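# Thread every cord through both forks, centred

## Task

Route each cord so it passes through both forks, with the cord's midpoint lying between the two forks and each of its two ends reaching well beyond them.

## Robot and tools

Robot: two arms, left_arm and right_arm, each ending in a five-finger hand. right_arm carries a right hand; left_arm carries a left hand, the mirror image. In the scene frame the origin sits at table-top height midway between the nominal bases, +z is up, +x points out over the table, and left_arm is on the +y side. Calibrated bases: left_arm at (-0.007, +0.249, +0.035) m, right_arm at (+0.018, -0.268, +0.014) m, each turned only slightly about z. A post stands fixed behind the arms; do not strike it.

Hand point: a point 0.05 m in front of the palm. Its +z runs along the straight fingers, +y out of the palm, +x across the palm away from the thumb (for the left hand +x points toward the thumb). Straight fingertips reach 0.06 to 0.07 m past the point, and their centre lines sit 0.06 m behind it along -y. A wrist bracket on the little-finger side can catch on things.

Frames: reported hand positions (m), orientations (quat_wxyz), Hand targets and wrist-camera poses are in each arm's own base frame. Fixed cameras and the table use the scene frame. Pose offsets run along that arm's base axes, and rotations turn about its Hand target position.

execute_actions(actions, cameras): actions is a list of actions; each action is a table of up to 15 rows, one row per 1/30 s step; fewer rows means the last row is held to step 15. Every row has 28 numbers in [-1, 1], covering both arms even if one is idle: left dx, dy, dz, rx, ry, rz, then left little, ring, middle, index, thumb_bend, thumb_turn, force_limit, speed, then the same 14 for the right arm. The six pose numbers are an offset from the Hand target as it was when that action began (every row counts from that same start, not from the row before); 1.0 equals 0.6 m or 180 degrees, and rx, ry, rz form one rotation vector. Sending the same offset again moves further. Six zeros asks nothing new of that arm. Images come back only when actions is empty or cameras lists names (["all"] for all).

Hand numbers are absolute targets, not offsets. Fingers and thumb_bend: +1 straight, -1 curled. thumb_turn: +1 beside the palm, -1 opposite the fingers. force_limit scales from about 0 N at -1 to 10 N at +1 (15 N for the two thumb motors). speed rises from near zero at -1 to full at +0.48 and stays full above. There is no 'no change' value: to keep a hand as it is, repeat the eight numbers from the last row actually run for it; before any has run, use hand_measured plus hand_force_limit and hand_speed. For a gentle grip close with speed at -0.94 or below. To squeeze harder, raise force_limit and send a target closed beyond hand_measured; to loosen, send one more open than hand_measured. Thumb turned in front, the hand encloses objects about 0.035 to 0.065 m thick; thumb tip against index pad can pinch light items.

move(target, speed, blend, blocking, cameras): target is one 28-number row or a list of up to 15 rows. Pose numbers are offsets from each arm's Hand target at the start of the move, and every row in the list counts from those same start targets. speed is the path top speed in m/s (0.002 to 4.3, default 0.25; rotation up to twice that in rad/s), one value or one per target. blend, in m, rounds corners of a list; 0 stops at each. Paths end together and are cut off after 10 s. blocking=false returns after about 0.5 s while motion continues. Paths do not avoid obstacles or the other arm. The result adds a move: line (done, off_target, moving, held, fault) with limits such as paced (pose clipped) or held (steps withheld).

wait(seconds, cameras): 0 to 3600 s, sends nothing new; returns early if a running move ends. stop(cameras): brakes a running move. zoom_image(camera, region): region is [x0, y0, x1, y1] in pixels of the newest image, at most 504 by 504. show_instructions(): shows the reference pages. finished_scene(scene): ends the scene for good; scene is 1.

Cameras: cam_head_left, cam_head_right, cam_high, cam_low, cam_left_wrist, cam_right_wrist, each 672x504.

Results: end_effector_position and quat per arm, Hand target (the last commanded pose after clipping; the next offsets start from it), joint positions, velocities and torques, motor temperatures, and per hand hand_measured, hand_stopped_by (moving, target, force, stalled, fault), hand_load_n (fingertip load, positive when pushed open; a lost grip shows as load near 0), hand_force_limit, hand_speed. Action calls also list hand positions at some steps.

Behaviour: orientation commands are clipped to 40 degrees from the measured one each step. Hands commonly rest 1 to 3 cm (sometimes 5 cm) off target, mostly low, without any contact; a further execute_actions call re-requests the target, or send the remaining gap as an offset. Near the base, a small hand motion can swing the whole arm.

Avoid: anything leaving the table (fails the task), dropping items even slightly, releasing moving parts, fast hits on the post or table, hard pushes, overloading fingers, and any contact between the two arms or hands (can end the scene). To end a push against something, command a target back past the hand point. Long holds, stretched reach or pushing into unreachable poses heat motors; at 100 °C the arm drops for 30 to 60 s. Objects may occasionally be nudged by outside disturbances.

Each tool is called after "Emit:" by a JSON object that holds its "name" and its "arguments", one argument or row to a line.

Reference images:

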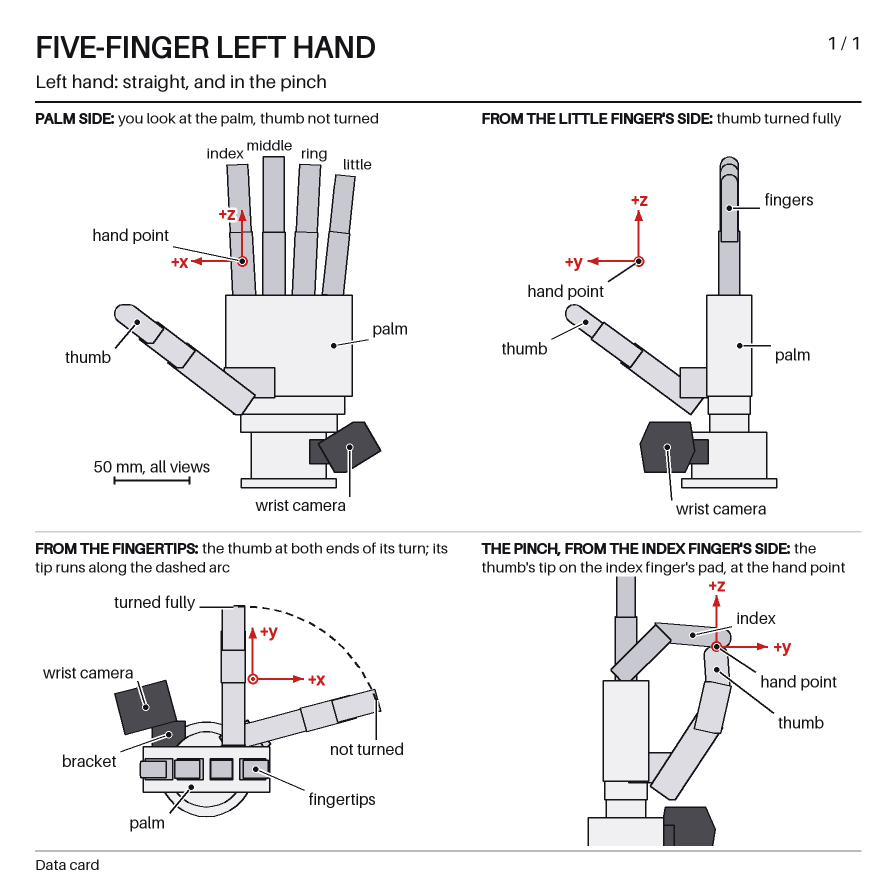

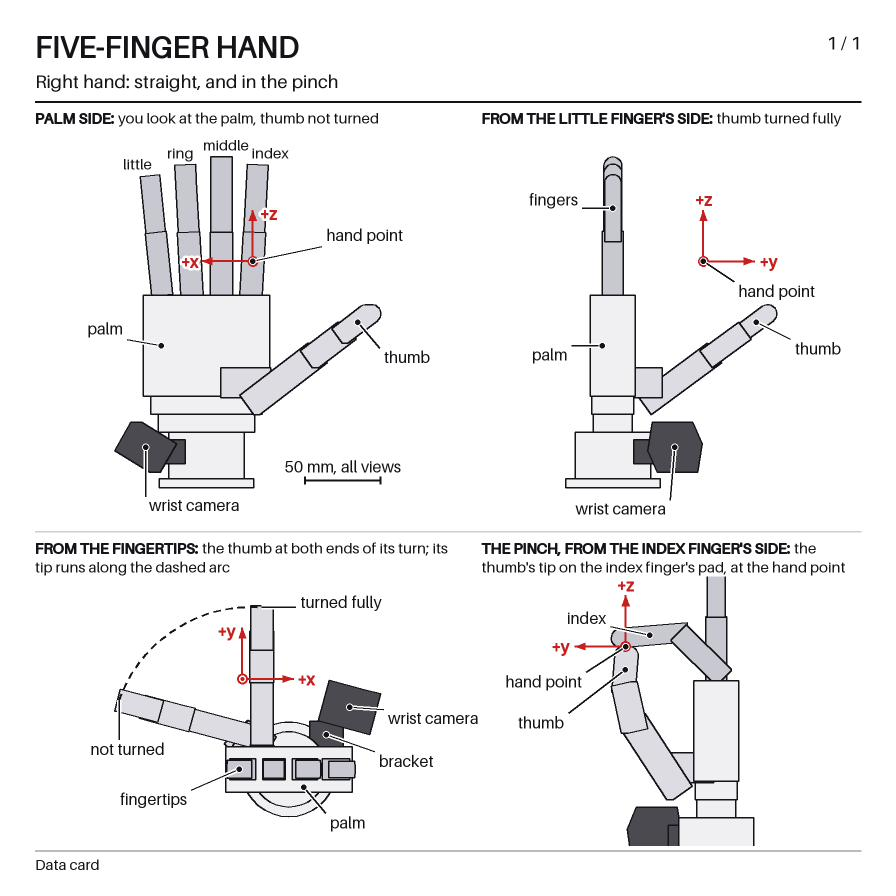

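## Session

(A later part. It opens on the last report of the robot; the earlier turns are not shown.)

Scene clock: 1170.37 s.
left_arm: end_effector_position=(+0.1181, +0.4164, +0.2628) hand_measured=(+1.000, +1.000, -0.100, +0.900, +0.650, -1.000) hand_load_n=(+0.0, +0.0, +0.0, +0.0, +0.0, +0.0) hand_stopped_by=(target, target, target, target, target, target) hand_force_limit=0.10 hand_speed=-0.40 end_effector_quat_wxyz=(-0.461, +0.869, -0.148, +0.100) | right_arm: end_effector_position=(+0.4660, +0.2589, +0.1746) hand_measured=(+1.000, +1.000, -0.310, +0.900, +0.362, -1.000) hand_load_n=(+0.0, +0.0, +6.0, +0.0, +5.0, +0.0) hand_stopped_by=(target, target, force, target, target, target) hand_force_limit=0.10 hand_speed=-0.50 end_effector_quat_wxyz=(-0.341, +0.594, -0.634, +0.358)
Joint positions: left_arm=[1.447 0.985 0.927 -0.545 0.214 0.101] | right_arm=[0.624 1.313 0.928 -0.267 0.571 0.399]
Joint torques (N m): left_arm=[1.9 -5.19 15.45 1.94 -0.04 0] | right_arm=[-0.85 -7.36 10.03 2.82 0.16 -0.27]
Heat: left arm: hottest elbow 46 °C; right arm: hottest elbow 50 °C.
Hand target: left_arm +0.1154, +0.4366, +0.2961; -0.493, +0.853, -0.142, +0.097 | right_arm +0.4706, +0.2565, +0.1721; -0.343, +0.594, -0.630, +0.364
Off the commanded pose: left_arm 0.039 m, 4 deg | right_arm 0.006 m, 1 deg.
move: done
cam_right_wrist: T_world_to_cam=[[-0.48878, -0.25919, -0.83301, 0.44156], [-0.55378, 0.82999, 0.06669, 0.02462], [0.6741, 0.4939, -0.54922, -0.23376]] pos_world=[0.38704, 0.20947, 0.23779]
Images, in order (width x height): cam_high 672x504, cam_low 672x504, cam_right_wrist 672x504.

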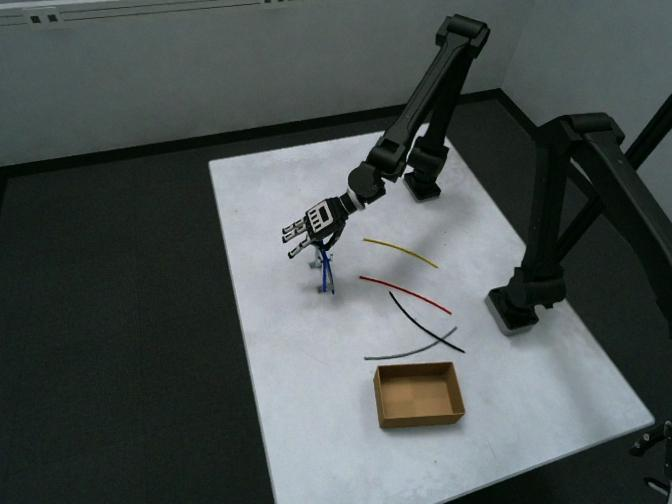

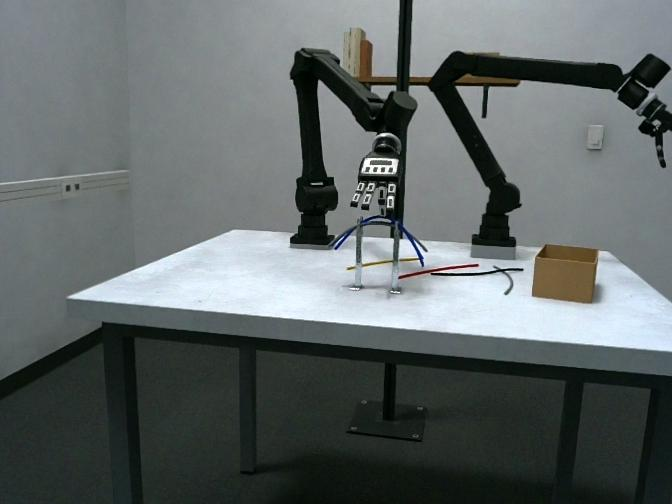

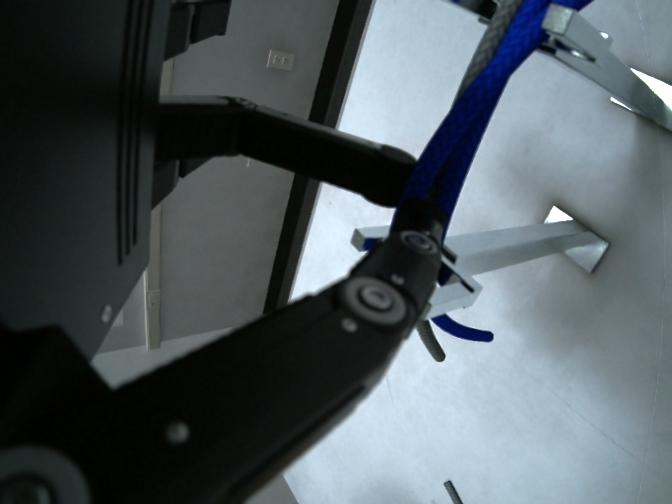

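Emit:
{"name": "move", "arguments": {
  "target": [
    [0, 0, 0, 0, 0, 0, 1, 1, -0.1, 0.9, 0.65, -1, 0.1, -0.4, 0, 0, 0, 0, 0, 0, 1, 1, 0.0, 0.9, 0.36, -1, 0.1, -0.7],
    [0, 0, 0, 0, 0, 0, 1, 1, -0.1, 0.9, 0.65, -1, 0.1, -0.4, 0, 0, 0.10, 0, 0, 0, 1, 1, 0.0, 0.9, 0.36, -1, 0.1, -0.7]
  ],
  "speed": 0.06,
  "cameras": ["cam_right_wrist", "cam_high", "cam_low"]
}}

Emit:
{"name": "zoom_image", "arguments": {
  "camera": "cam_low",
  "region": [320, 150, 450, 300]
}}

Emit:
{"name": "zoom_image", "arguments": {
  "camera": "cam_high",
  "region": [280, 180, 380, 300]
}}

Scene clock: 1185.07 s.
left_arm: end_effector_position=(+0.1181, +0.4164, +0.2628) hand_measured=(+1.000, +1.000, -0.100, +0.900, +0.650, -1.000) hand_load_n=(+0.0, +0.0, +0.0, +0.0, +0.0, +0.0) hand_stopped_by=(target, target, target, target, target, target) hand_force_limit=0.10 hand_speed=-0.40 end_effector_quat_wxyz=(-0.461, +0.869, -0.148, +0.100) | right_arm: end_effector_position=(+0.4549, +0.2509, +0.1932) hand_measured=(+1.000, +1.000, +0.000, +0.900, +0.360, -1.000) hand_load_n=(+0.0, +0.0, +0.0, +0.0, +0.0, +0.0) hand_stopped_by=(target, target, target, target, target, target) hand_force_limit=0.10 hand_speed=-0.70 end_effector_quat_wxyz=(-0.320, +0.606, -0.636, +0.355)
Joint positions: left_arm=[1.447 0.985 0.927 -0.545 0.214 0.101] | right_arm=[0.624 1.276 0.971 -0.397 0.571 0.399]
Joint torques (N m): left_arm=[1.9 -5.25 15.46 1.94 -0.04 0] | right_arm=[-0.79 -8.7 16.39 1.1 0.21 -0.27]
Heat: left arm: hottest elbow 46 °C; right arm: hottest elbow 51 °C.
Hand target: left_arm +0.1154, +0.4366, +0.2961; -0.493, +0.853, -0.142, +0.097 | right_arm +0.4706, +0.2565, +0.2319; -0.343, +0.594, -0.630, +0.364
Off the commanded pose: left_arm 0.039 m, 4 deg | right_arm 0.042 m, 3 deg.
move: off_target (right_arm)
cam_right_wrist: T_world_to_cam=[[-0.52199, -0.28302, -0.80463, 0.46508], [-0.55105, 0.83194, 0.06486, 0.02248], [0.65105, 0.47725, -0.59022, -0.1894]] pos_world=[0.37846, 0.20331, 0.26097]
Images, in order (width x height): cam_high 672x504, cam_low 672x504, cam_right_wrist 672x504.

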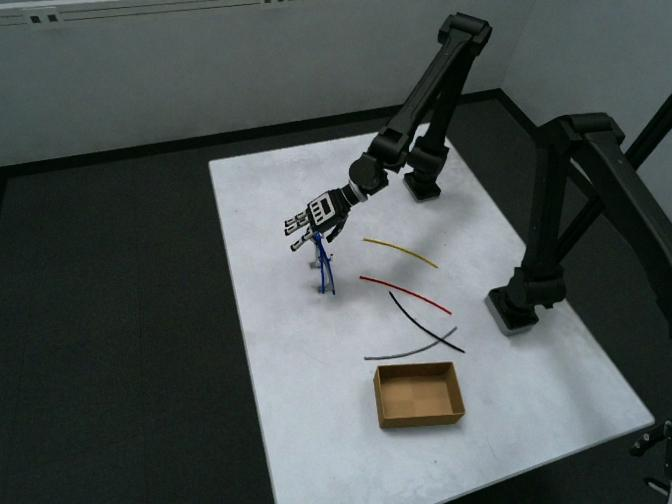

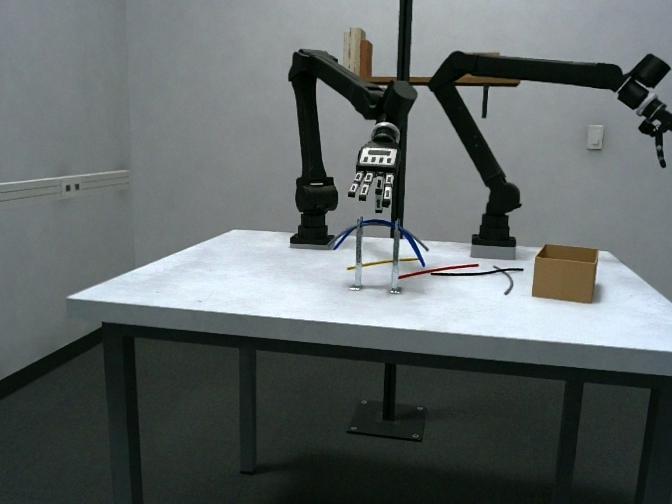

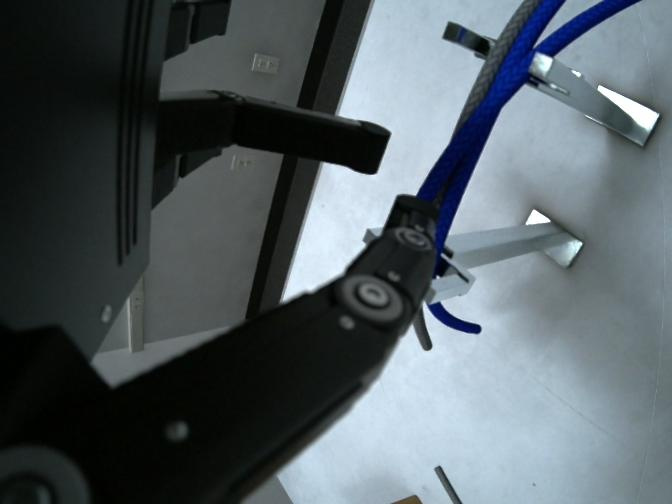

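Scaled by 3.360 from the camera's image (finer frame: 960x720).

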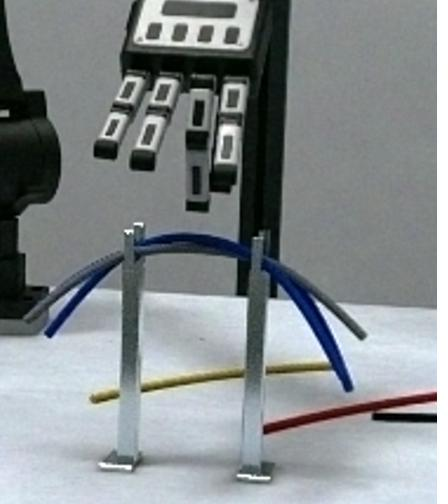

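Scaled by 4.200 from the camera's image (finer frame: 960x720).

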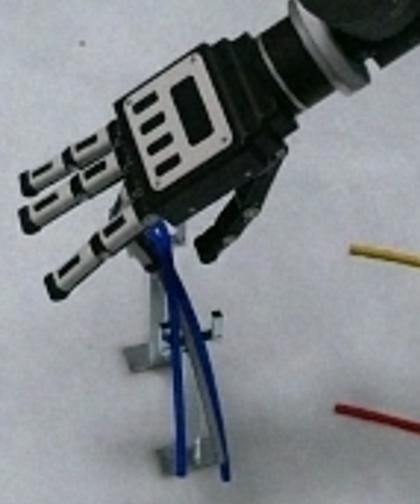

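Emit:
{"name": "move", "arguments": {
  "target": [
    [0, 0, 0, 0, 0, 0, 1, 1, -0.1, 0.9, 0.65, -1, 0.1, -0.4, -0.12, 0.04, 0.07, 0, 0, 0.05, 1, 1, 0.0, 0.0, 0.36, -1, 0.1, -0.4],
    [0, 0, 0, 0, 0, 0, 1, 1, -0.1, 0.9, 0.65, -1, 0.1, -0.4, -0.397, 0.2, -0.22, -0.0083, 0.0273, 0.228, 1, 1, 0.0, 0.0, 0.36, -1, 0.1, -0.4]
  ],
  "speed": 0.2,
  "blend": 0.03,
  "cameras": ["cam_right_wrist", "cam_high", "cam_low"]
}}

Emit:
{"name": "zoom_image", "arguments": {
  "camera": "cam_high",
  "region": [290, 215, 360, 305]
}}

Scene clock: 1207.17 s.
left_arm: end_effector_position=(+0.1181, +0.4164, +0.2628) hand_measured=(+1.000, +1.000, -0.100, +0.900, +0.650, -1.000) hand_load_n=(+0.0, +0.0, +0.0, +0.0, +0.0, +0.0) hand_stopped_by=(target, target, target, target, target, target) hand_force_limit=0.10 hand_speed=-0.40 end_effector_quat_wxyz=(-0.461, +0.869, -0.148, +0.100) | right_arm: end_effector_position=(+0.2316, +0.3730, +0.0994) hand_measured=(+1.000, +1.000, +0.000, +0.000, +0.360, -1.000) hand_load_n=(+0.0, +0.0, +0.0, +0.0, +0.0, -0.5) hand_stopped_by=(target, target, target, target, target, target) hand_force_limit=0.10 hand_speed=-0.40 end_effector_quat_wxyz=(-0.407, +0.796, -0.401, +0.199)
Joint positions: left_arm=[1.447 0.985 0.927 -0.545 0.214 0.101] | right_arm=[1.062 1.148 0.611 -0.136 0.331 0.264]
Joint torques (N m): left_arm=[1.9 -5.19 15.46 1.94 -0.04 0] | right_arm=[0.26 -4.31 9.62 2.86 0.09 -0.27]
Heat: left arm: hottest elbow 47 °C; right arm: hottest elbow 53 °C.
Hand target: left_arm +0.1154, +0.4366, +0.2961; -0.493, +0.853, -0.142, +0.097 | right_arm +0.2324, +0.3765, +0.1000; -0.414, +0.796, -0.391, +0.203
Off the commanded pose: left_arm 0.039 m, 4 deg | right_arm 0.004 m, 2 deg.
move: done
cam_right_wrist: T_world_to_cam=[[-0.26797, -0.55799, -0.78539, 0.34944], [-0.95163, 0.28046, 0.12543, 0.09642], [0.15028, 0.78102, -0.60616, -0.1535]] pos_world=[0.20847, 0.28783, 0.16931]
Images, in order (width x height): cam_high 672x504, cam_low 672x504, cam_right_wrist 672x504.

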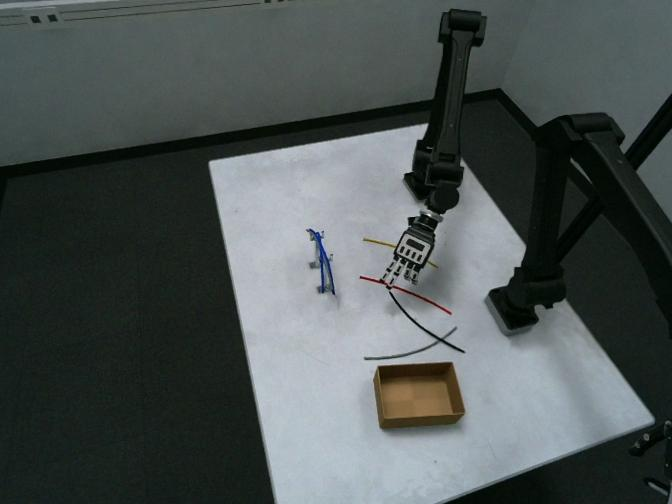

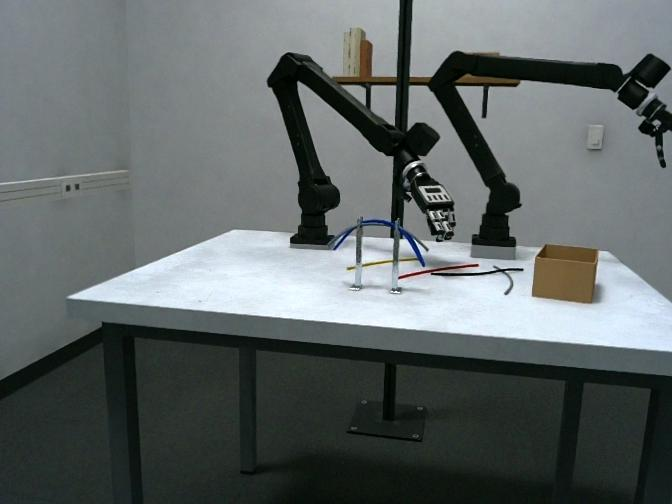

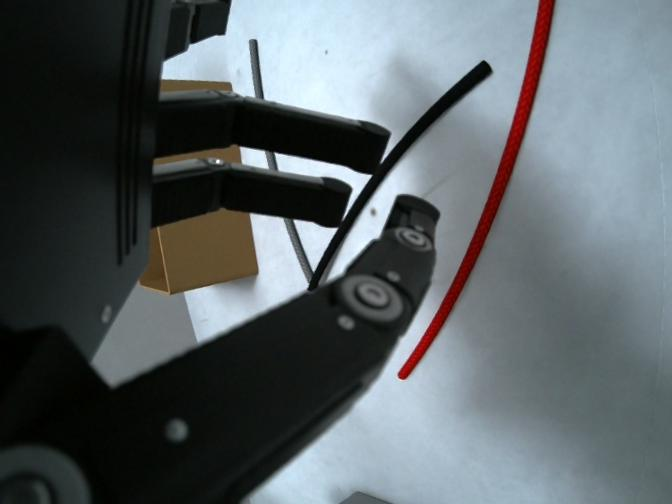

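Scaled by 5.600 from the camera's image (finer frame: 960x720).

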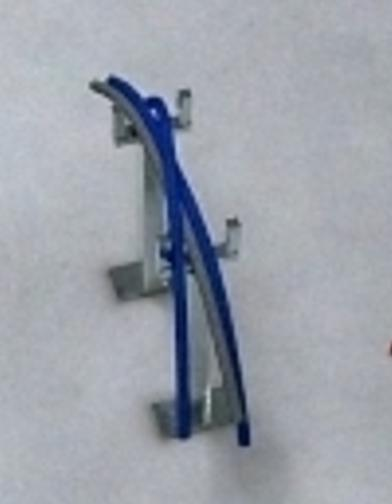

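Emit:
{"name": "move", "arguments": {
  "target": [0, 0, 0, 0, 0, 0, 1, 1, -0.1, 0.9, 0.65, -1, 0.1, -0.4, 0.002, 0.002, -0.108, 0, 0, 0.05, 1, 1, 0.0, 0.0, 0.36, -1, 0.1, -0.4],
  "speed": 0.1,
  "cameras": ["cam_right_wrist"]
}}

Scene clock: 1239.53 s.
left_arm: end_effector_position=(+0.1181, +0.4164, +0.2628) hand_measured=(+1.000, +1.000, -0.100, +0.900, +0.650, -1.000) hand_load_n=(+0.0, +0.0, +0.0, +0.0, +0.5, +0.0) hand_stopped_by=(target, target, target, target, target, target) hand_force_limit=0.10 hand_speed=-0.40 end_effector_quat_wxyz=(-0.461, +0.869, -0.148, +0.100) | right_arm: end_effector_position=(+0.2283, +0.3791, +0.0361) hand_measured=(+1.000, +1.000, +0.000, +0.000, +0.360, -1.000) hand_load_n=(-0.5, +0.0, +0.0, +0.0, +0.0, +0.0) hand_stopped_by=(target, target, target, target, target, target) hand_force_limit=0.10 hand_speed=-0.40 end_effector_quat_wxyz=(-0.424, +0.826, -0.332, +0.163)
Joint positions: left_arm=[1.447 0.985 0.927 -0.545 0.214 0.101] | right_arm=[1.011 1.305 0.516 0.154 0.153 0.128]
Joint torques (N m): left_arm=[1.96 -5.19 15.47 1.94 -0.04 0] | right_arm=[-1.08 -5.07 7.92 2.95 -0.08 -0.28]
Heat: left arm: hottest elbow 47 °C; right arm: hottest elbow 49 °C.
Hand target: left_arm +0.1154, +0.4366, +0.2961; -0.493, +0.853, -0.142, +0.097 | right_arm +0.2337, +0.3777, +0.0352; -0.429, +0.825, -0.327, +0.170
Off the commanded pose: left_arm 0.039 m, 4 deg | right_arm 0.006 m, 1 deg.
move: done
cam_right_wrist: T_world_to_cam=[[-0.16963, -0.5916, -0.78818, 0.29269], [-0.9854, 0.11371, 0.12673, 0.17033], [0.01465, 0.79817, -0.60225, -0.17183]] pos_world=[0.22001, 0.29094, 0.10562]

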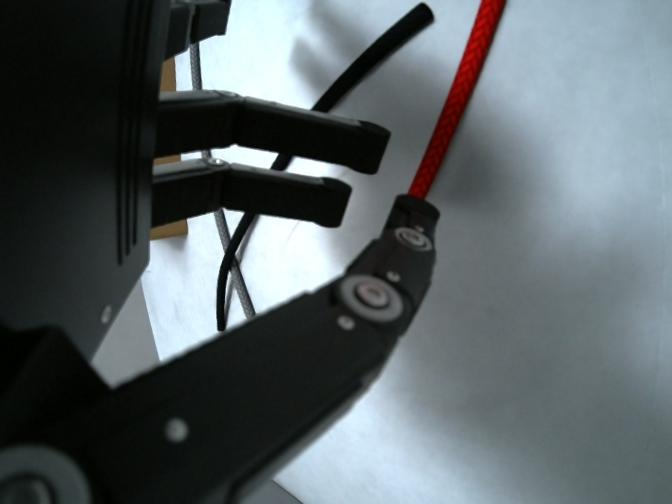

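Emit:
{"name": "move", "arguments": {
  "target": [
    [0, 0, 0, 0, 0, 0, 1, 1, -0.1, 0.9, 0.65, -1, 0.1, -0.4, 0.012, -0.015, -0.01, 0, 0, 0.005, 1, 1, 0.0, 0.0, 0.36, -1, 0.1, -0.4],
    [0, 0, 0, 0, 0, 0, 1, 1, -0.1, 0.9, 0.65, -1, 0.1, -0.4, 0.012, -0.015, -0.040, 0, 0, 0.005, 1, 1, 0.0, 0.0, 0.36, -1, 0.1, -0.4]
  ],
  "speed": 0.06,
  "cameras": ["cam_right_wrist"]
}}

Scene clock: 1250.03 s.
left_arm: end_effector_position=(+0.1181, +0.4164, +0.2628) hand_measured=(+1.000, +1.000, -0.100, +0.900, +0.650, -1.000) hand_load_n=(+0.0, +0.0, +0.0, +0.0, +0.0, +0.0) hand_stopped_by=(target, target, target, target, target, target) hand_force_limit=0.10 hand_speed=-0.40 end_effector_quat_wxyz=(-0.461, +0.869, -0.148, +0.100) | right_arm: end_effector_position=(+0.2399, +0.3747, +0.0216) hand_measured=(+1.000, +1.000, +0.000, +0.000, +0.360, -1.000) hand_load_n=(+0.0, +0.0, -2.0, +0.0, +0.0, +0.5) hand_stopped_by=(target, target, target, target, target, target) hand_force_limit=0.10 hand_speed=-0.40 end_effector_quat_wxyz=(-0.436, +0.823, -0.326, +0.162)
Joint positions: left_arm=[1.447 0.985 0.927 -0.545 0.214 0.101] | right_arm=[0.968 1.358 0.488 0.263 0.107 0.094]
Joint torques (N m): left_arm=[1.96 -5.19 15.46 1.94 -0.04 0] | right_arm=[-0.85 -4.19 6.75 2.8 -0.11 -0.28]
Heat: left arm: hottest elbow 47 °C; right arm: hottest elbow 48 °C.
Hand target: left_arm +0.1154, +0.4366, +0.2961; -0.493, +0.853, -0.142, +0.097 | right_arm +0.2409, +0.3687, +0.0112; -0.430, +0.827, -0.321, +0.167
Off the commanded pose: left_arm 0.039 m, 4 deg | right_arm 0.012 m, 1 deg.
move: off_target (right_arm)
cam_right_wrist: T_world_to_cam=[[-0.15091, -0.57768, -0.80219, 0.27114], [-0.98847, 0.09809, 0.11532, 0.191], [0.01207, 0.81034, -0.58583, -0.18149]] pos_world=[0.23191, 0.28496, 0.08915]

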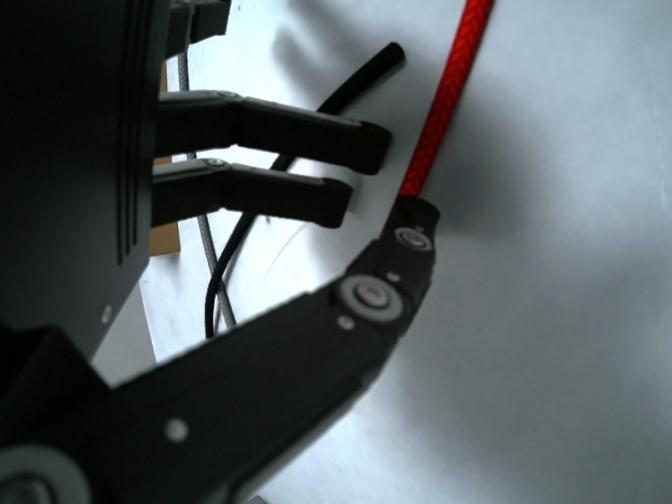

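Emit:
{"name": "move", "arguments": {
  "target": [0, 0, 0, 0, 0, 0, 1, 1, -0.1, 0.9, 0.65, -1, 0.1, -0.4, 0, 0, -0.006, 0.0, 0.0, 0.0, 1, 1, -0.45, -0.45, 0.36, -1, 0.1, -0.7],
  "speed": 0.06,
  "cameras": ["cam_right_wrist"]
}}

Scene clock: 1264.20 s.
left_arm: end_effector_position=(+0.1181, +0.4164, +0.2628) hand_measured=(+1.000, +1.000, -0.100, +0.900, +0.650, -1.000) hand_load_n=(+0.0, +0.0, +0.0, -0.5, +0.0, +0.0) hand_stopped_by=(target, target, target, target, target, target) hand_force_limit=0.10 hand_speed=-0.40 end_effector_quat_wxyz=(-0.461, +0.869, -0.148, +0.100) | right_arm: end_effector_position=(+0.2389, +0.3733, +0.0138) hand_measured=(+1.000, +1.000, -0.328, -0.450, +0.362, -1.000) hand_load_n=(+0.0, +0.0, +6.0, +0.0, +5.5, +0.5) hand_stopped_by=(target, target, force, target, target, target) hand_force_limit=0.10 hand_speed=-0.70 end_effector_quat_wxyz=(-0.432, +0.825, -0.326, +0.161)
Joint positions: left_arm=[1.447 0.985 0.927 -0.545 0.214 0.101] | right_arm=[0.968 1.378 0.482 0.279 0.107 0.094]
Joint velocities: left_arm=[within noise] | right_arm=[0.005 -0.044 0.002 -0.002 0.007 -0.066]
Joint torques (N m): left_arm=[1.9 -5.19 15.45 1.94 -0.04 0] | right_arm=[-0.91 -4.89 6.76 2.74 -0.09 -0.27]
Heat: left arm: hottest elbow 47 °C; right arm: hottest elbow 47 °C.
Hand target: left_arm +0.1154, +0.4366, +0.2961; -0.493, +0.853, -0.142, +0.097 | right_arm +0.2409, +0.3687, +0.0075; -0.430, +0.827, -0.321, +0.167
Off the commanded pose: left_arm 0.039 m, 4 deg | right_arm 0.008 m, 1 deg.
move: done
cam_right_wrist: T_world_to_cam=[[-0.15496, -0.58364, -0.79709, 0.267], [-0.98788, 0.0989, 0.11964, 0.19049], [0.00901, 0.80597, -0.59189, -0.18246]] pos_world=[0.2312, 0.28405, 0.08204]

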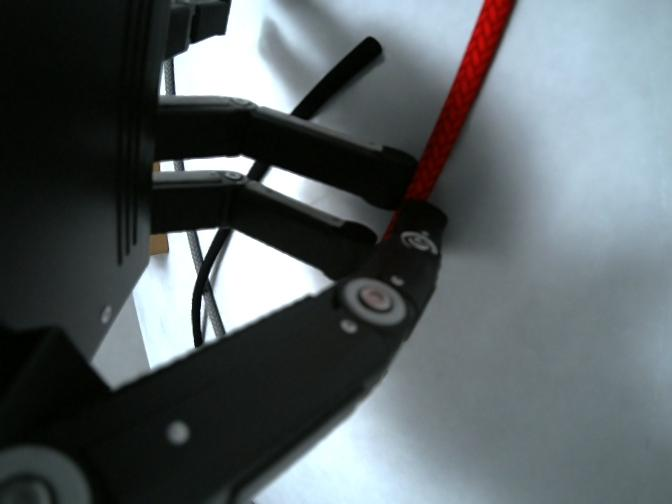

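Emit:
{"name": "move", "arguments": {
  "target": [
    [0, 0, 0, 0, 0, 0, 1, 1, -0.1, 0.9, 0.65, -1, 0.1, -0.4, 0, 0, 0.12, 0, 0, 0, 1, 1, -0.45, -0.45, 0.36, -1, 0.1, -0.7],
    [0, 0, 0, 0, 0, 0, 1, 1, -0.1, 0.9, 0.65, -1, 0.1, -0.4, 0.05, -0.03, 0.5, 0.002, -0.004, -0.05, 1, 1, -0.45, -0.45, 0.36, -1, 0.1, -0.7],
    [0, 0, 0, 0, 0, 0, 1, 1, -0.1, 0.9, 0.65, -1, 0.1, -0.4, 0.388, -0.2145, 0.529, 0.011, -0.0269, -0.2824, 1, 1, -0.45, 0.9, 0.36, -1, 0.1, -0.5]
  ],
  "speed": [0.07, 0.15, 0.15],
  "blend": [0.0, 0.05, 0.0],
  "cameras": ["cam_right_wrist", "cam_high", "cam_low"]
}}

Emit:
{"name": "zoom_image", "arguments": {
  "camera": "cam_low",
  "region": [310, 110, 460, 300]
}}

Emit:
{"name": "zoom_image", "arguments": {
  "camera": "cam_high",
  "region": [280, 180, 380, 300]
}}

Scene clock: 1288.67 s.
left_arm: end_effector_position=(+0.1181, +0.4164, +0.2628) hand_measured=(+1.000, +1.000, -0.100, +0.900, +0.650, -1.000) hand_load_n=(+0.0, +0.0, +0.0, +0.0, +0.0, +0.0) hand_stopped_by=(target, target, target, target, target, target) hand_force_limit=0.10 hand_speed=-0.40 end_effector_quat_wxyz=(-0.461, +0.869, -0.148, +0.100) | right_arm: end_effector_position=(+0.4528, +0.2320, +0.2861) hand_measured=(+1.000, +1.000, -0.328, +0.900, +0.362, -1.000) hand_load_n=(+0.0, +0.0, +6.0, +0.0, +5.5, +0.5) hand_stopped_by=(target, target, force, target, target, target) hand_force_limit=0.10 hand_speed=-0.50 end_effector_quat_wxyz=(-0.311, +0.622, -0.625, +0.355)
Joint positions: left_arm=[1.447 0.985 0.927 -0.545 0.214 0.101] | right_arm=[0.585 1.205 1.165 -0.658 0.532 0.338]
Joint torques (N m): left_arm=[1.9 -5.19 15.45 1.94 -0.04 0] | right_arm=[-0.91 -6.36 17.68 2.21 0.44 0.09]
Heat: left arm: hottest elbow 47 °C; right arm: hottest elbow 48 °C.
Hand target: left_arm +0.1154, +0.4366, +0.2961; -0.493, +0.853, -0.142, +0.097 | right_arm +0.4737, +0.2400, +0.3250; -0.344, +0.595, -0.629, +0.364
Off the commanded pose: left_arm 0.039 m, 4 deg | right_arm 0.045 m, 5 deg.
move: off_target (right_arm); target 3's new numbers were sent with right_arm's hand 0.045 m and 5 deg from that target
cam_right_wrist: T_world_to_cam=[[-0.52626, -0.31855, -0.7884, 0.53895], [-0.57139, 0.81913, 0.05044, 0.04741], [0.62973, 0.47702, -0.61309, -0.10804]] pos_world=[0.37876, 0.18438, 0.35628]
Images, in order (width x height): cam_high 672x504, cam_low 672x504, cam_right_wrist 672x504.

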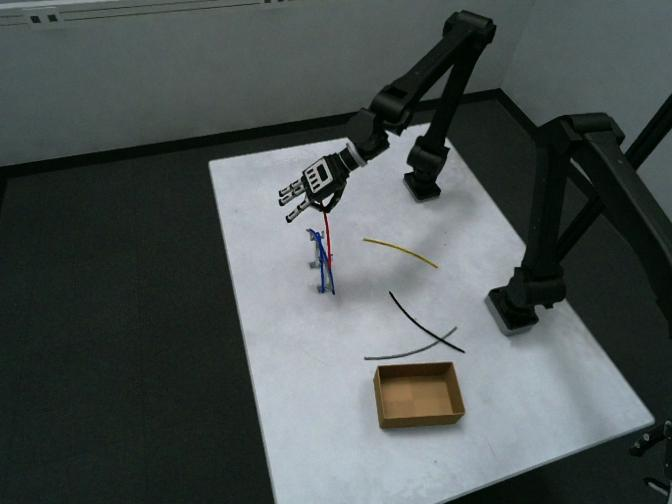

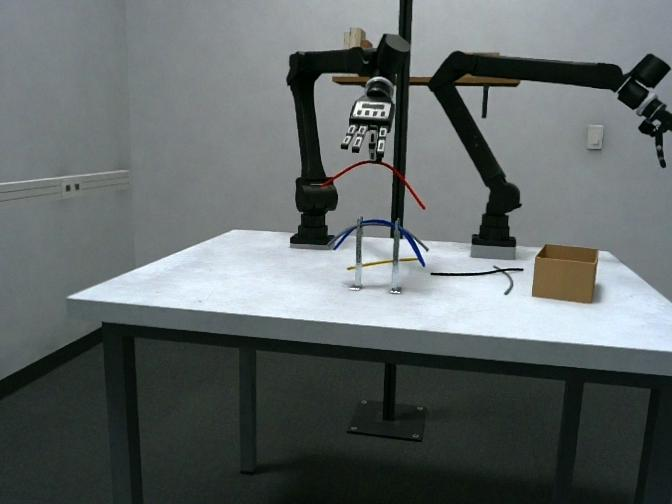

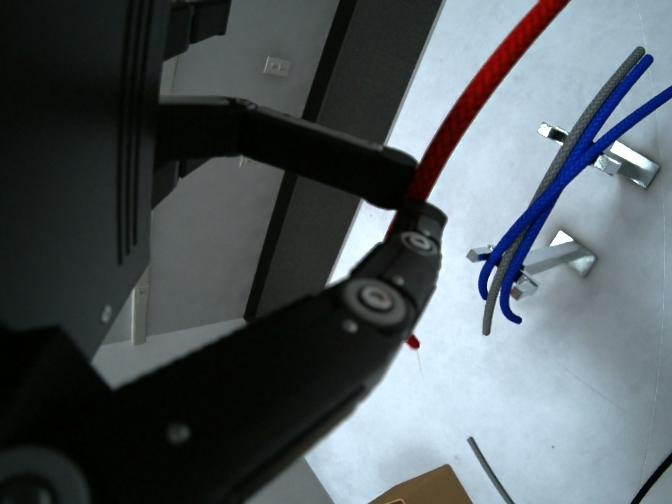

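Scaled by 2.653 from the camera's image (finer frame: 960x720).

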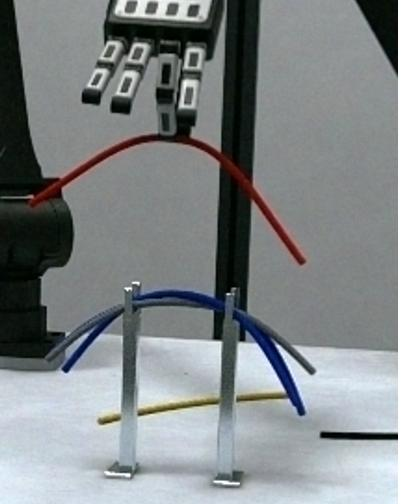

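Scaled by 4.200 from the camera's image (finer frame: 960x720).

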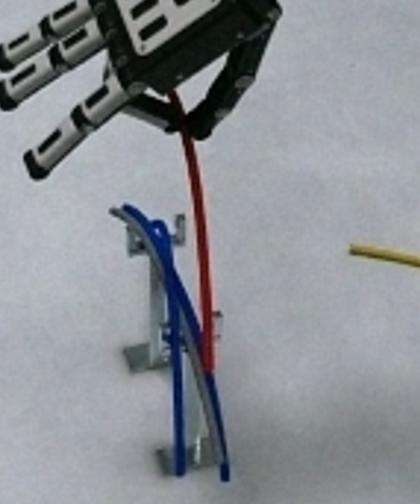

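Emit:
{"name": "move", "arguments": {
  "target": [0, 0, 0, 0, 0, 0, 1, 1, -0.1, 0.9, 0.65, -1, 0.1, -0.4, -0.0192, -0.0172, -0.2167, 0, 0, 0, 1, 1, -0.45, 0.9, 0.36, -1, 0.1, -0.5],
  "speed": 0.12,
  "cameras": ["cam_right_wrist", "cam_high", "cam_low"]
}}

Emit:
{"name": "zoom_image", "arguments": {
  "camera": "cam_low",
  "region": [320, 150, 450, 300]
}}

Emit:
{"name": "zoom_image", "arguments": {
  "camera": "cam_high",
  "region": [280, 180, 380, 300]
}}

Scene clock: 1304.53 s.
left_arm: end_effector_position=(+0.1181, +0.4164, +0.2628) hand_measured=(+1.000, +1.000, -0.100, +0.900, +0.650, -1.000) hand_load_n=(+0.0, +0.0, +0.0, +0.0, +0.0, +0.0) hand_stopped_by=(target, target, target, target, target, target) hand_force_limit=0.10 hand_speed=-0.40 end_effector_quat_wxyz=(-0.461, +0.869, -0.148, +0.100) | right_arm: end_effector_position=(+0.4558, +0.2309, +0.1941) hand_measured=(+1.000, +1.000, -0.328, +0.900, +0.362, -1.000) hand_load_n=(+0.0, +0.0, +6.0, +0.0, +5.5, +0.5) hand_stopped_by=(target, target, force, target, target, target) hand_force_limit=0.10 hand_speed=-0.50 end_effector_quat_wxyz=(-0.335, +0.606, -0.624, +0.361)
Joint positions: left_arm=[1.447 0.985 0.927 -0.545 0.214 0.101] | right_arm=[0.58 1.23 0.911 -0.32 0.532 0.338]
Joint torques (N m): left_arm=[1.96 -5.19 15.45 1.94 -0.04 0] | right_arm=[-0.97 -6.53 10.52 2.85 0.24 0.05]
Heat: left arm: hottest elbow 48 °C; right arm: hottest elbow 52 °C.
Hand target: left_arm +0.1154, +0.4366, +0.2961; -0.493, +0.853, -0.142, +0.097 | right_arm +0.4621, +0.2297, +0.1950; -0.344, +0.595, -0.629, +0.364
Off the commanded pose: left_arm 0.039 m, 4 deg | right_arm 0.007 m, 2 deg.
move: done
cam_right_wrist: T_world_to_cam=[[-0.4881, -0.28989, -0.82324, 0.45037], [-0.56972, 0.82038, 0.04891, 0.05385], [0.66119, 0.49289, -0.56558, -0.19309]] pos_world=[0.37818, 0.18155, 0.25892]
Images, in order (width x height): cam_high 672x504, cam_low 672x504, cam_right_wrist 672x504.

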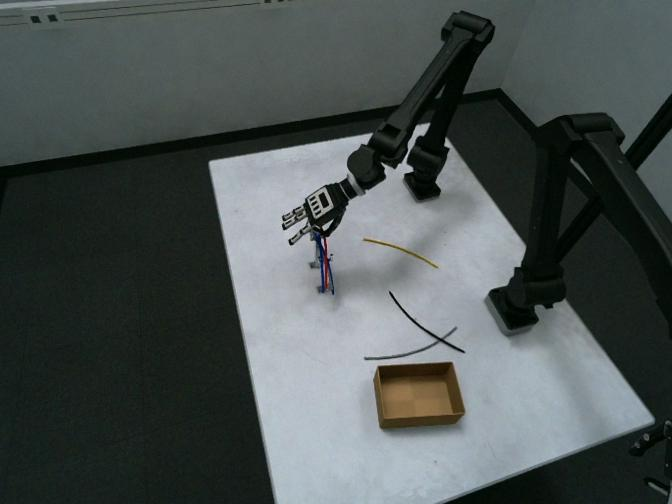

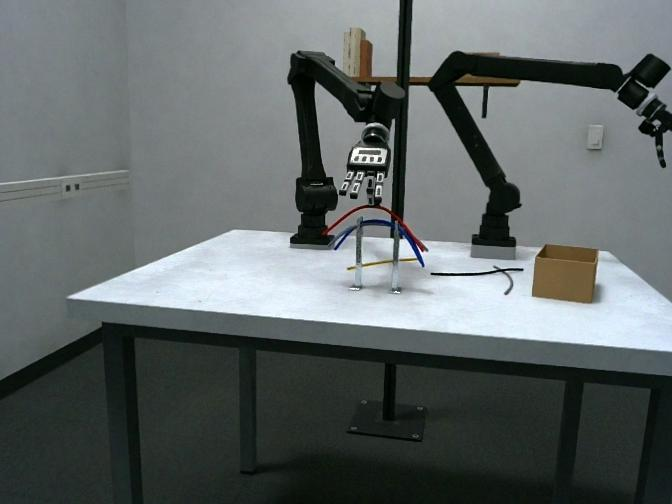

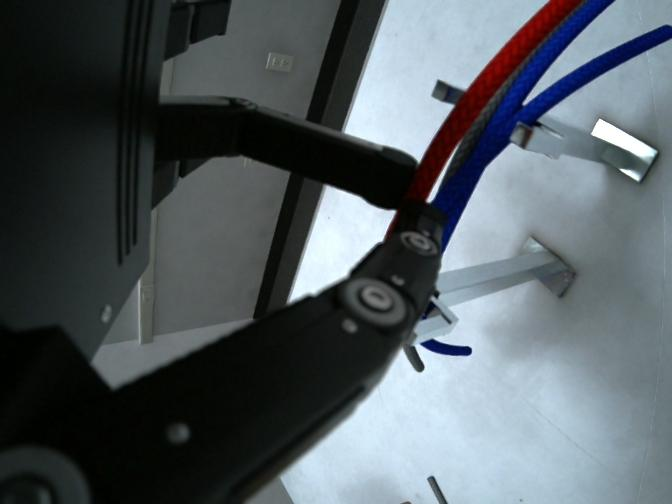

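Scaled by 3.360 from the camera's image (finer frame: 960x720).

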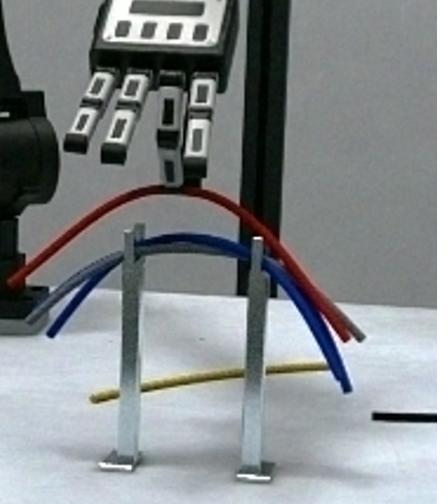

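Scaled by 4.200 from the camera's image (finer frame: 960x720).

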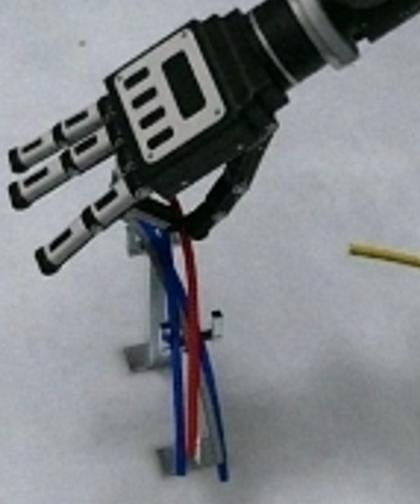

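Emit:
{"name": "move", "arguments": {
  "target": [0, 0, 0, 0, 0, 0, 1, 1, -0.1, 0.9, 0.65, -1, 0.1, -0.4, 0.006, 0.004, -0.041, 0, 0, 0, 1, 1, -0.45, 0.9, 0.36, -1, 0.1, -0.5],
  "speed": 0.06,
  "cameras": ["cam_right_wrist", "cam_high", "cam_low"]
}}

Emit:
{"name": "zoom_image", "arguments": {
  "camera": "cam_low",
  "region": [320, 150, 450, 300]
}}

Emit:
{"name": "zoom_image", "arguments": {
  "camera": "cam_high",
  "region": [280, 180, 380, 300]
}}

Scene clock: 1317.93 s.
left_arm: end_effector_position=(+0.1181, +0.4164, +0.2628) hand_measured=(+1.000, +1.000, -0.100, +0.900, +0.650, -1.000) hand_load_n=(+0.0, +0.0, +0.0, +0.0, +0.0, +0.0) hand_stopped_by=(target, target, target, target, target, target) hand_force_limit=0.10 hand_speed=-0.40 end_effector_quat_wxyz=(-0.461, +0.869, -0.148, +0.100) | right_arm: end_effector_position=(+0.4602, +0.2338, +0.1709) hand_measured=(+1.000, +1.000, -0.328, +0.900, +0.362, -1.000) hand_load_n=(+0.0, +0.0, +6.0, -0.5, +5.5, +0.5) hand_stopped_by=(target, target, force, target, target, target) hand_force_limit=0.10 hand_speed=-0.50 end_effector_quat_wxyz=(-0.337, +0.605, -0.624, +0.361)
Joint positions: left_arm=[1.447 0.985 0.927 -0.545 0.214 0.101] | right_arm=[0.58 1.267 0.876 -0.245 0.532 0.338]
Joint torques (N m): left_arm=[1.96 -5.19 15.47 1.94 -0.04 0] | right_arm=[-1.03 -6.77 10.13 2.85 0.24 0.05]
Heat: left arm: hottest elbow 48 °C; right arm: hottest elbow 52 °C.
Hand target: left_arm +0.1154, +0.4366, +0.2961; -0.493, +0.853, -0.142, +0.097 | right_arm +0.4657, +0.2321, +0.1703; -0.344, +0.595, -0.629, +0.364
Off the commanded pose: left_arm 0.039 m, 4 deg | right_arm 0.006 m, 2 deg.
move: done
cam_right_wrist: T_world_to_cam=[[-0.48592, -0.28853, -0.82501, 0.43322], [-0.56993, 0.82024, 0.04882, 0.05522], [0.66262, 0.49392, -0.56301, -0.21188]] pos_world=[0.38238, 0.18435, 0.23543]
Images, in order (width x height): cam_high 672x504, cam_low 672x504, cam_right_wrist 672x504.

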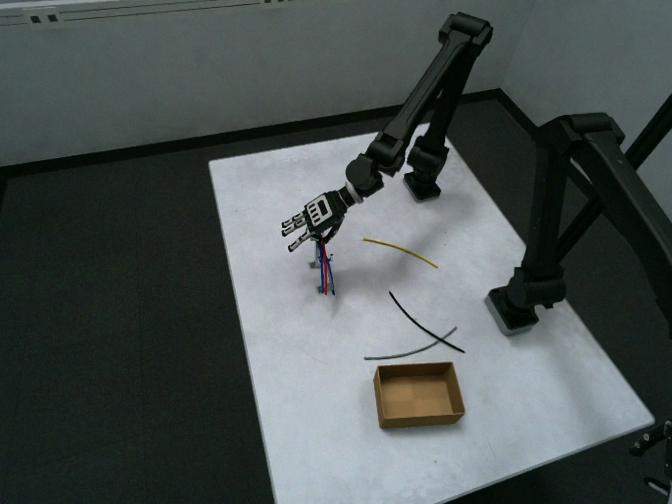

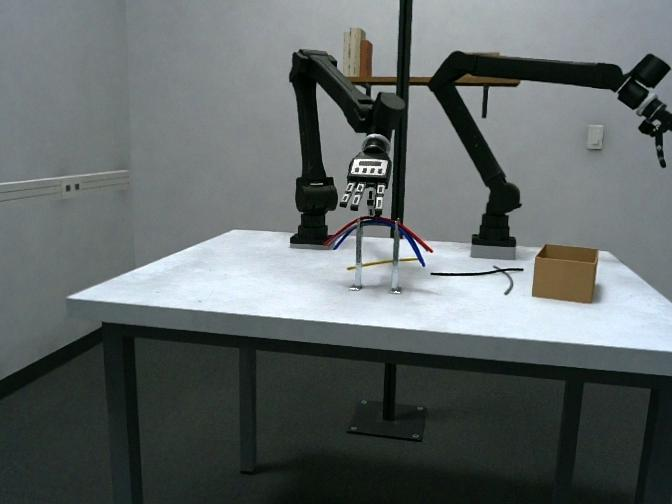

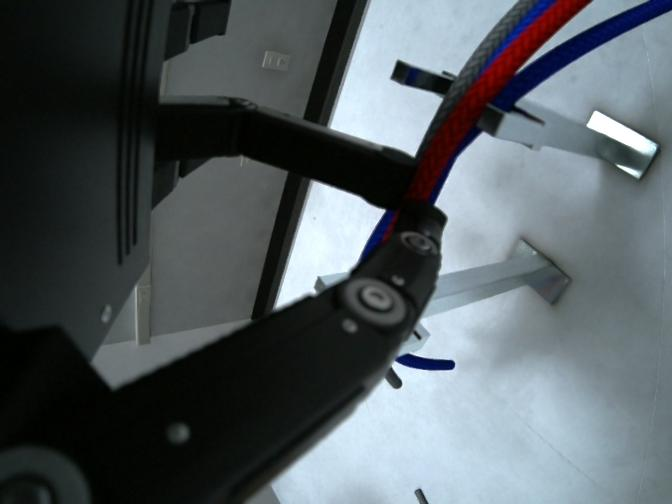

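Scaled by 3.360 from the camera's image (finer frame: 960x720).

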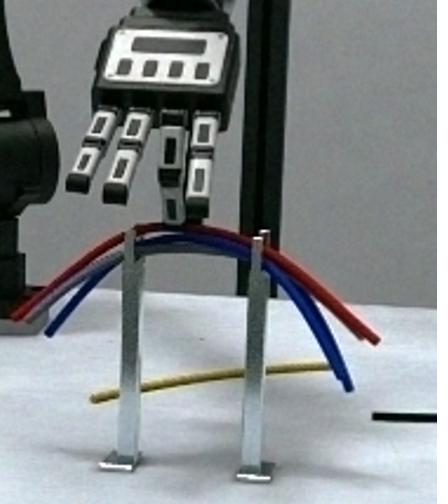

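Scaled by 4.200 from the camera's image (finer frame: 960x720).

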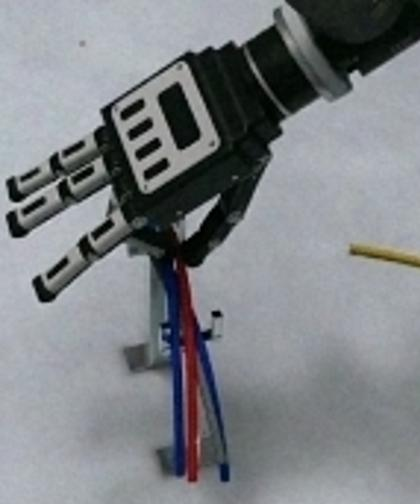

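Emit:
{"name": "move", "arguments": {
  "target": [0, 0, 0, 0, 0, 0, 1, 1, -0.1, 0.9, 0.65, -1, 0.1, -0.4, 0.012, 0.0, -0.008, 0, 0, 0, 1, 1, -0.45, 0.9, 0.36, -1, 0.1, -0.5],
  "speed": 0.06,
  "cameras": ["cam_right_wrist"]
}}

Emit:
{"name": "zoom_image", "arguments": {
  "camera": "cam_right_wrist",
  "region": [300, 0, 672, 400]
}}

Scene clock: 1327.27 s.
left_arm: end_effector_position=(+0.1181, +0.4164, +0.2628) hand_measured=(+1.000, +1.000, -0.100, +0.900, +0.650, -1.000) hand_load_n=(+0.0, +0.0, +0.0, +0.0, +0.0, +0.0) hand_stopped_by=(target, target, target, target, target, target) hand_force_limit=0.10 hand_speed=-0.40 end_effector_quat_wxyz=(-0.461, +0.869, -0.148, +0.100) | right_arm: end_effector_position=(+0.4659, +0.2330, +0.1649) hand_measured=(+1.000, +1.000, -0.328, +0.900, +0.362, -1.000) hand_load_n=(+0.0, +0.0, +6.0, +0.0, +5.5, +0.5) hand_stopped_by=(target, target, force, target, target, target) hand_force_limit=0.10 hand_speed=-0.50 end_effector_quat_wxyz=(-0.336, +0.603, -0.627, +0.361)
Joint positions: left_arm=[1.447 0.985 0.927 -0.545 0.214 0.101] | right_arm=[0.571 1.286 0.876 -0.225 0.527 0.338]
Joint torques (N m): left_arm=[1.96 -5.19 15.46 1.94 -0.05 0] | right_arm=[-1.03 -6.77 10.5 2.84 0.09 -0.02]
Heat: left arm: hottest elbow 48 °C; right arm: hottest elbow 51 °C.
Hand target: left_arm +0.1154, +0.4366, +0.2961; -0.493, +0.853, -0.142, +0.097 | right_arm +0.4729, +0.2321, +0.1656; -0.344, +0.595, -0.629, +0.364
Off the commanded pose: left_arm 0.039 m, 4 deg | right_arm 0.007 m, 1 deg.
move: done
cam_right_wrist: T_world_to_cam=[[-0.4884, -0.28377, -0.82519, 0.43091], [-0.56538, 0.82322, 0.05154, 0.05622], [0.66468, 0.49172, -0.5625, -0.21912]] pos_world=[0.38789, 0.18375, 0.22943]

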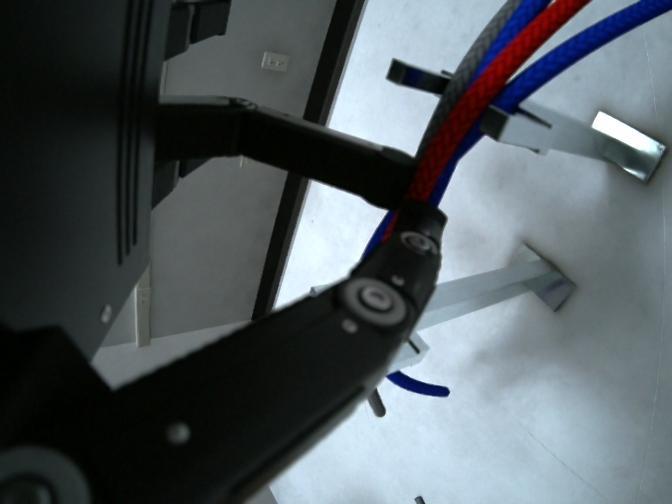

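Scaled by 1.260 from the camera's image (finer frame: 960x720).

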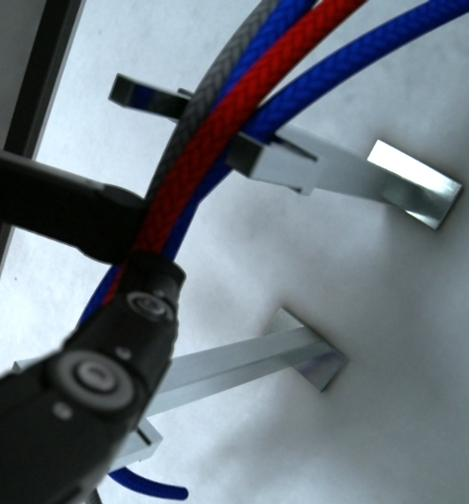

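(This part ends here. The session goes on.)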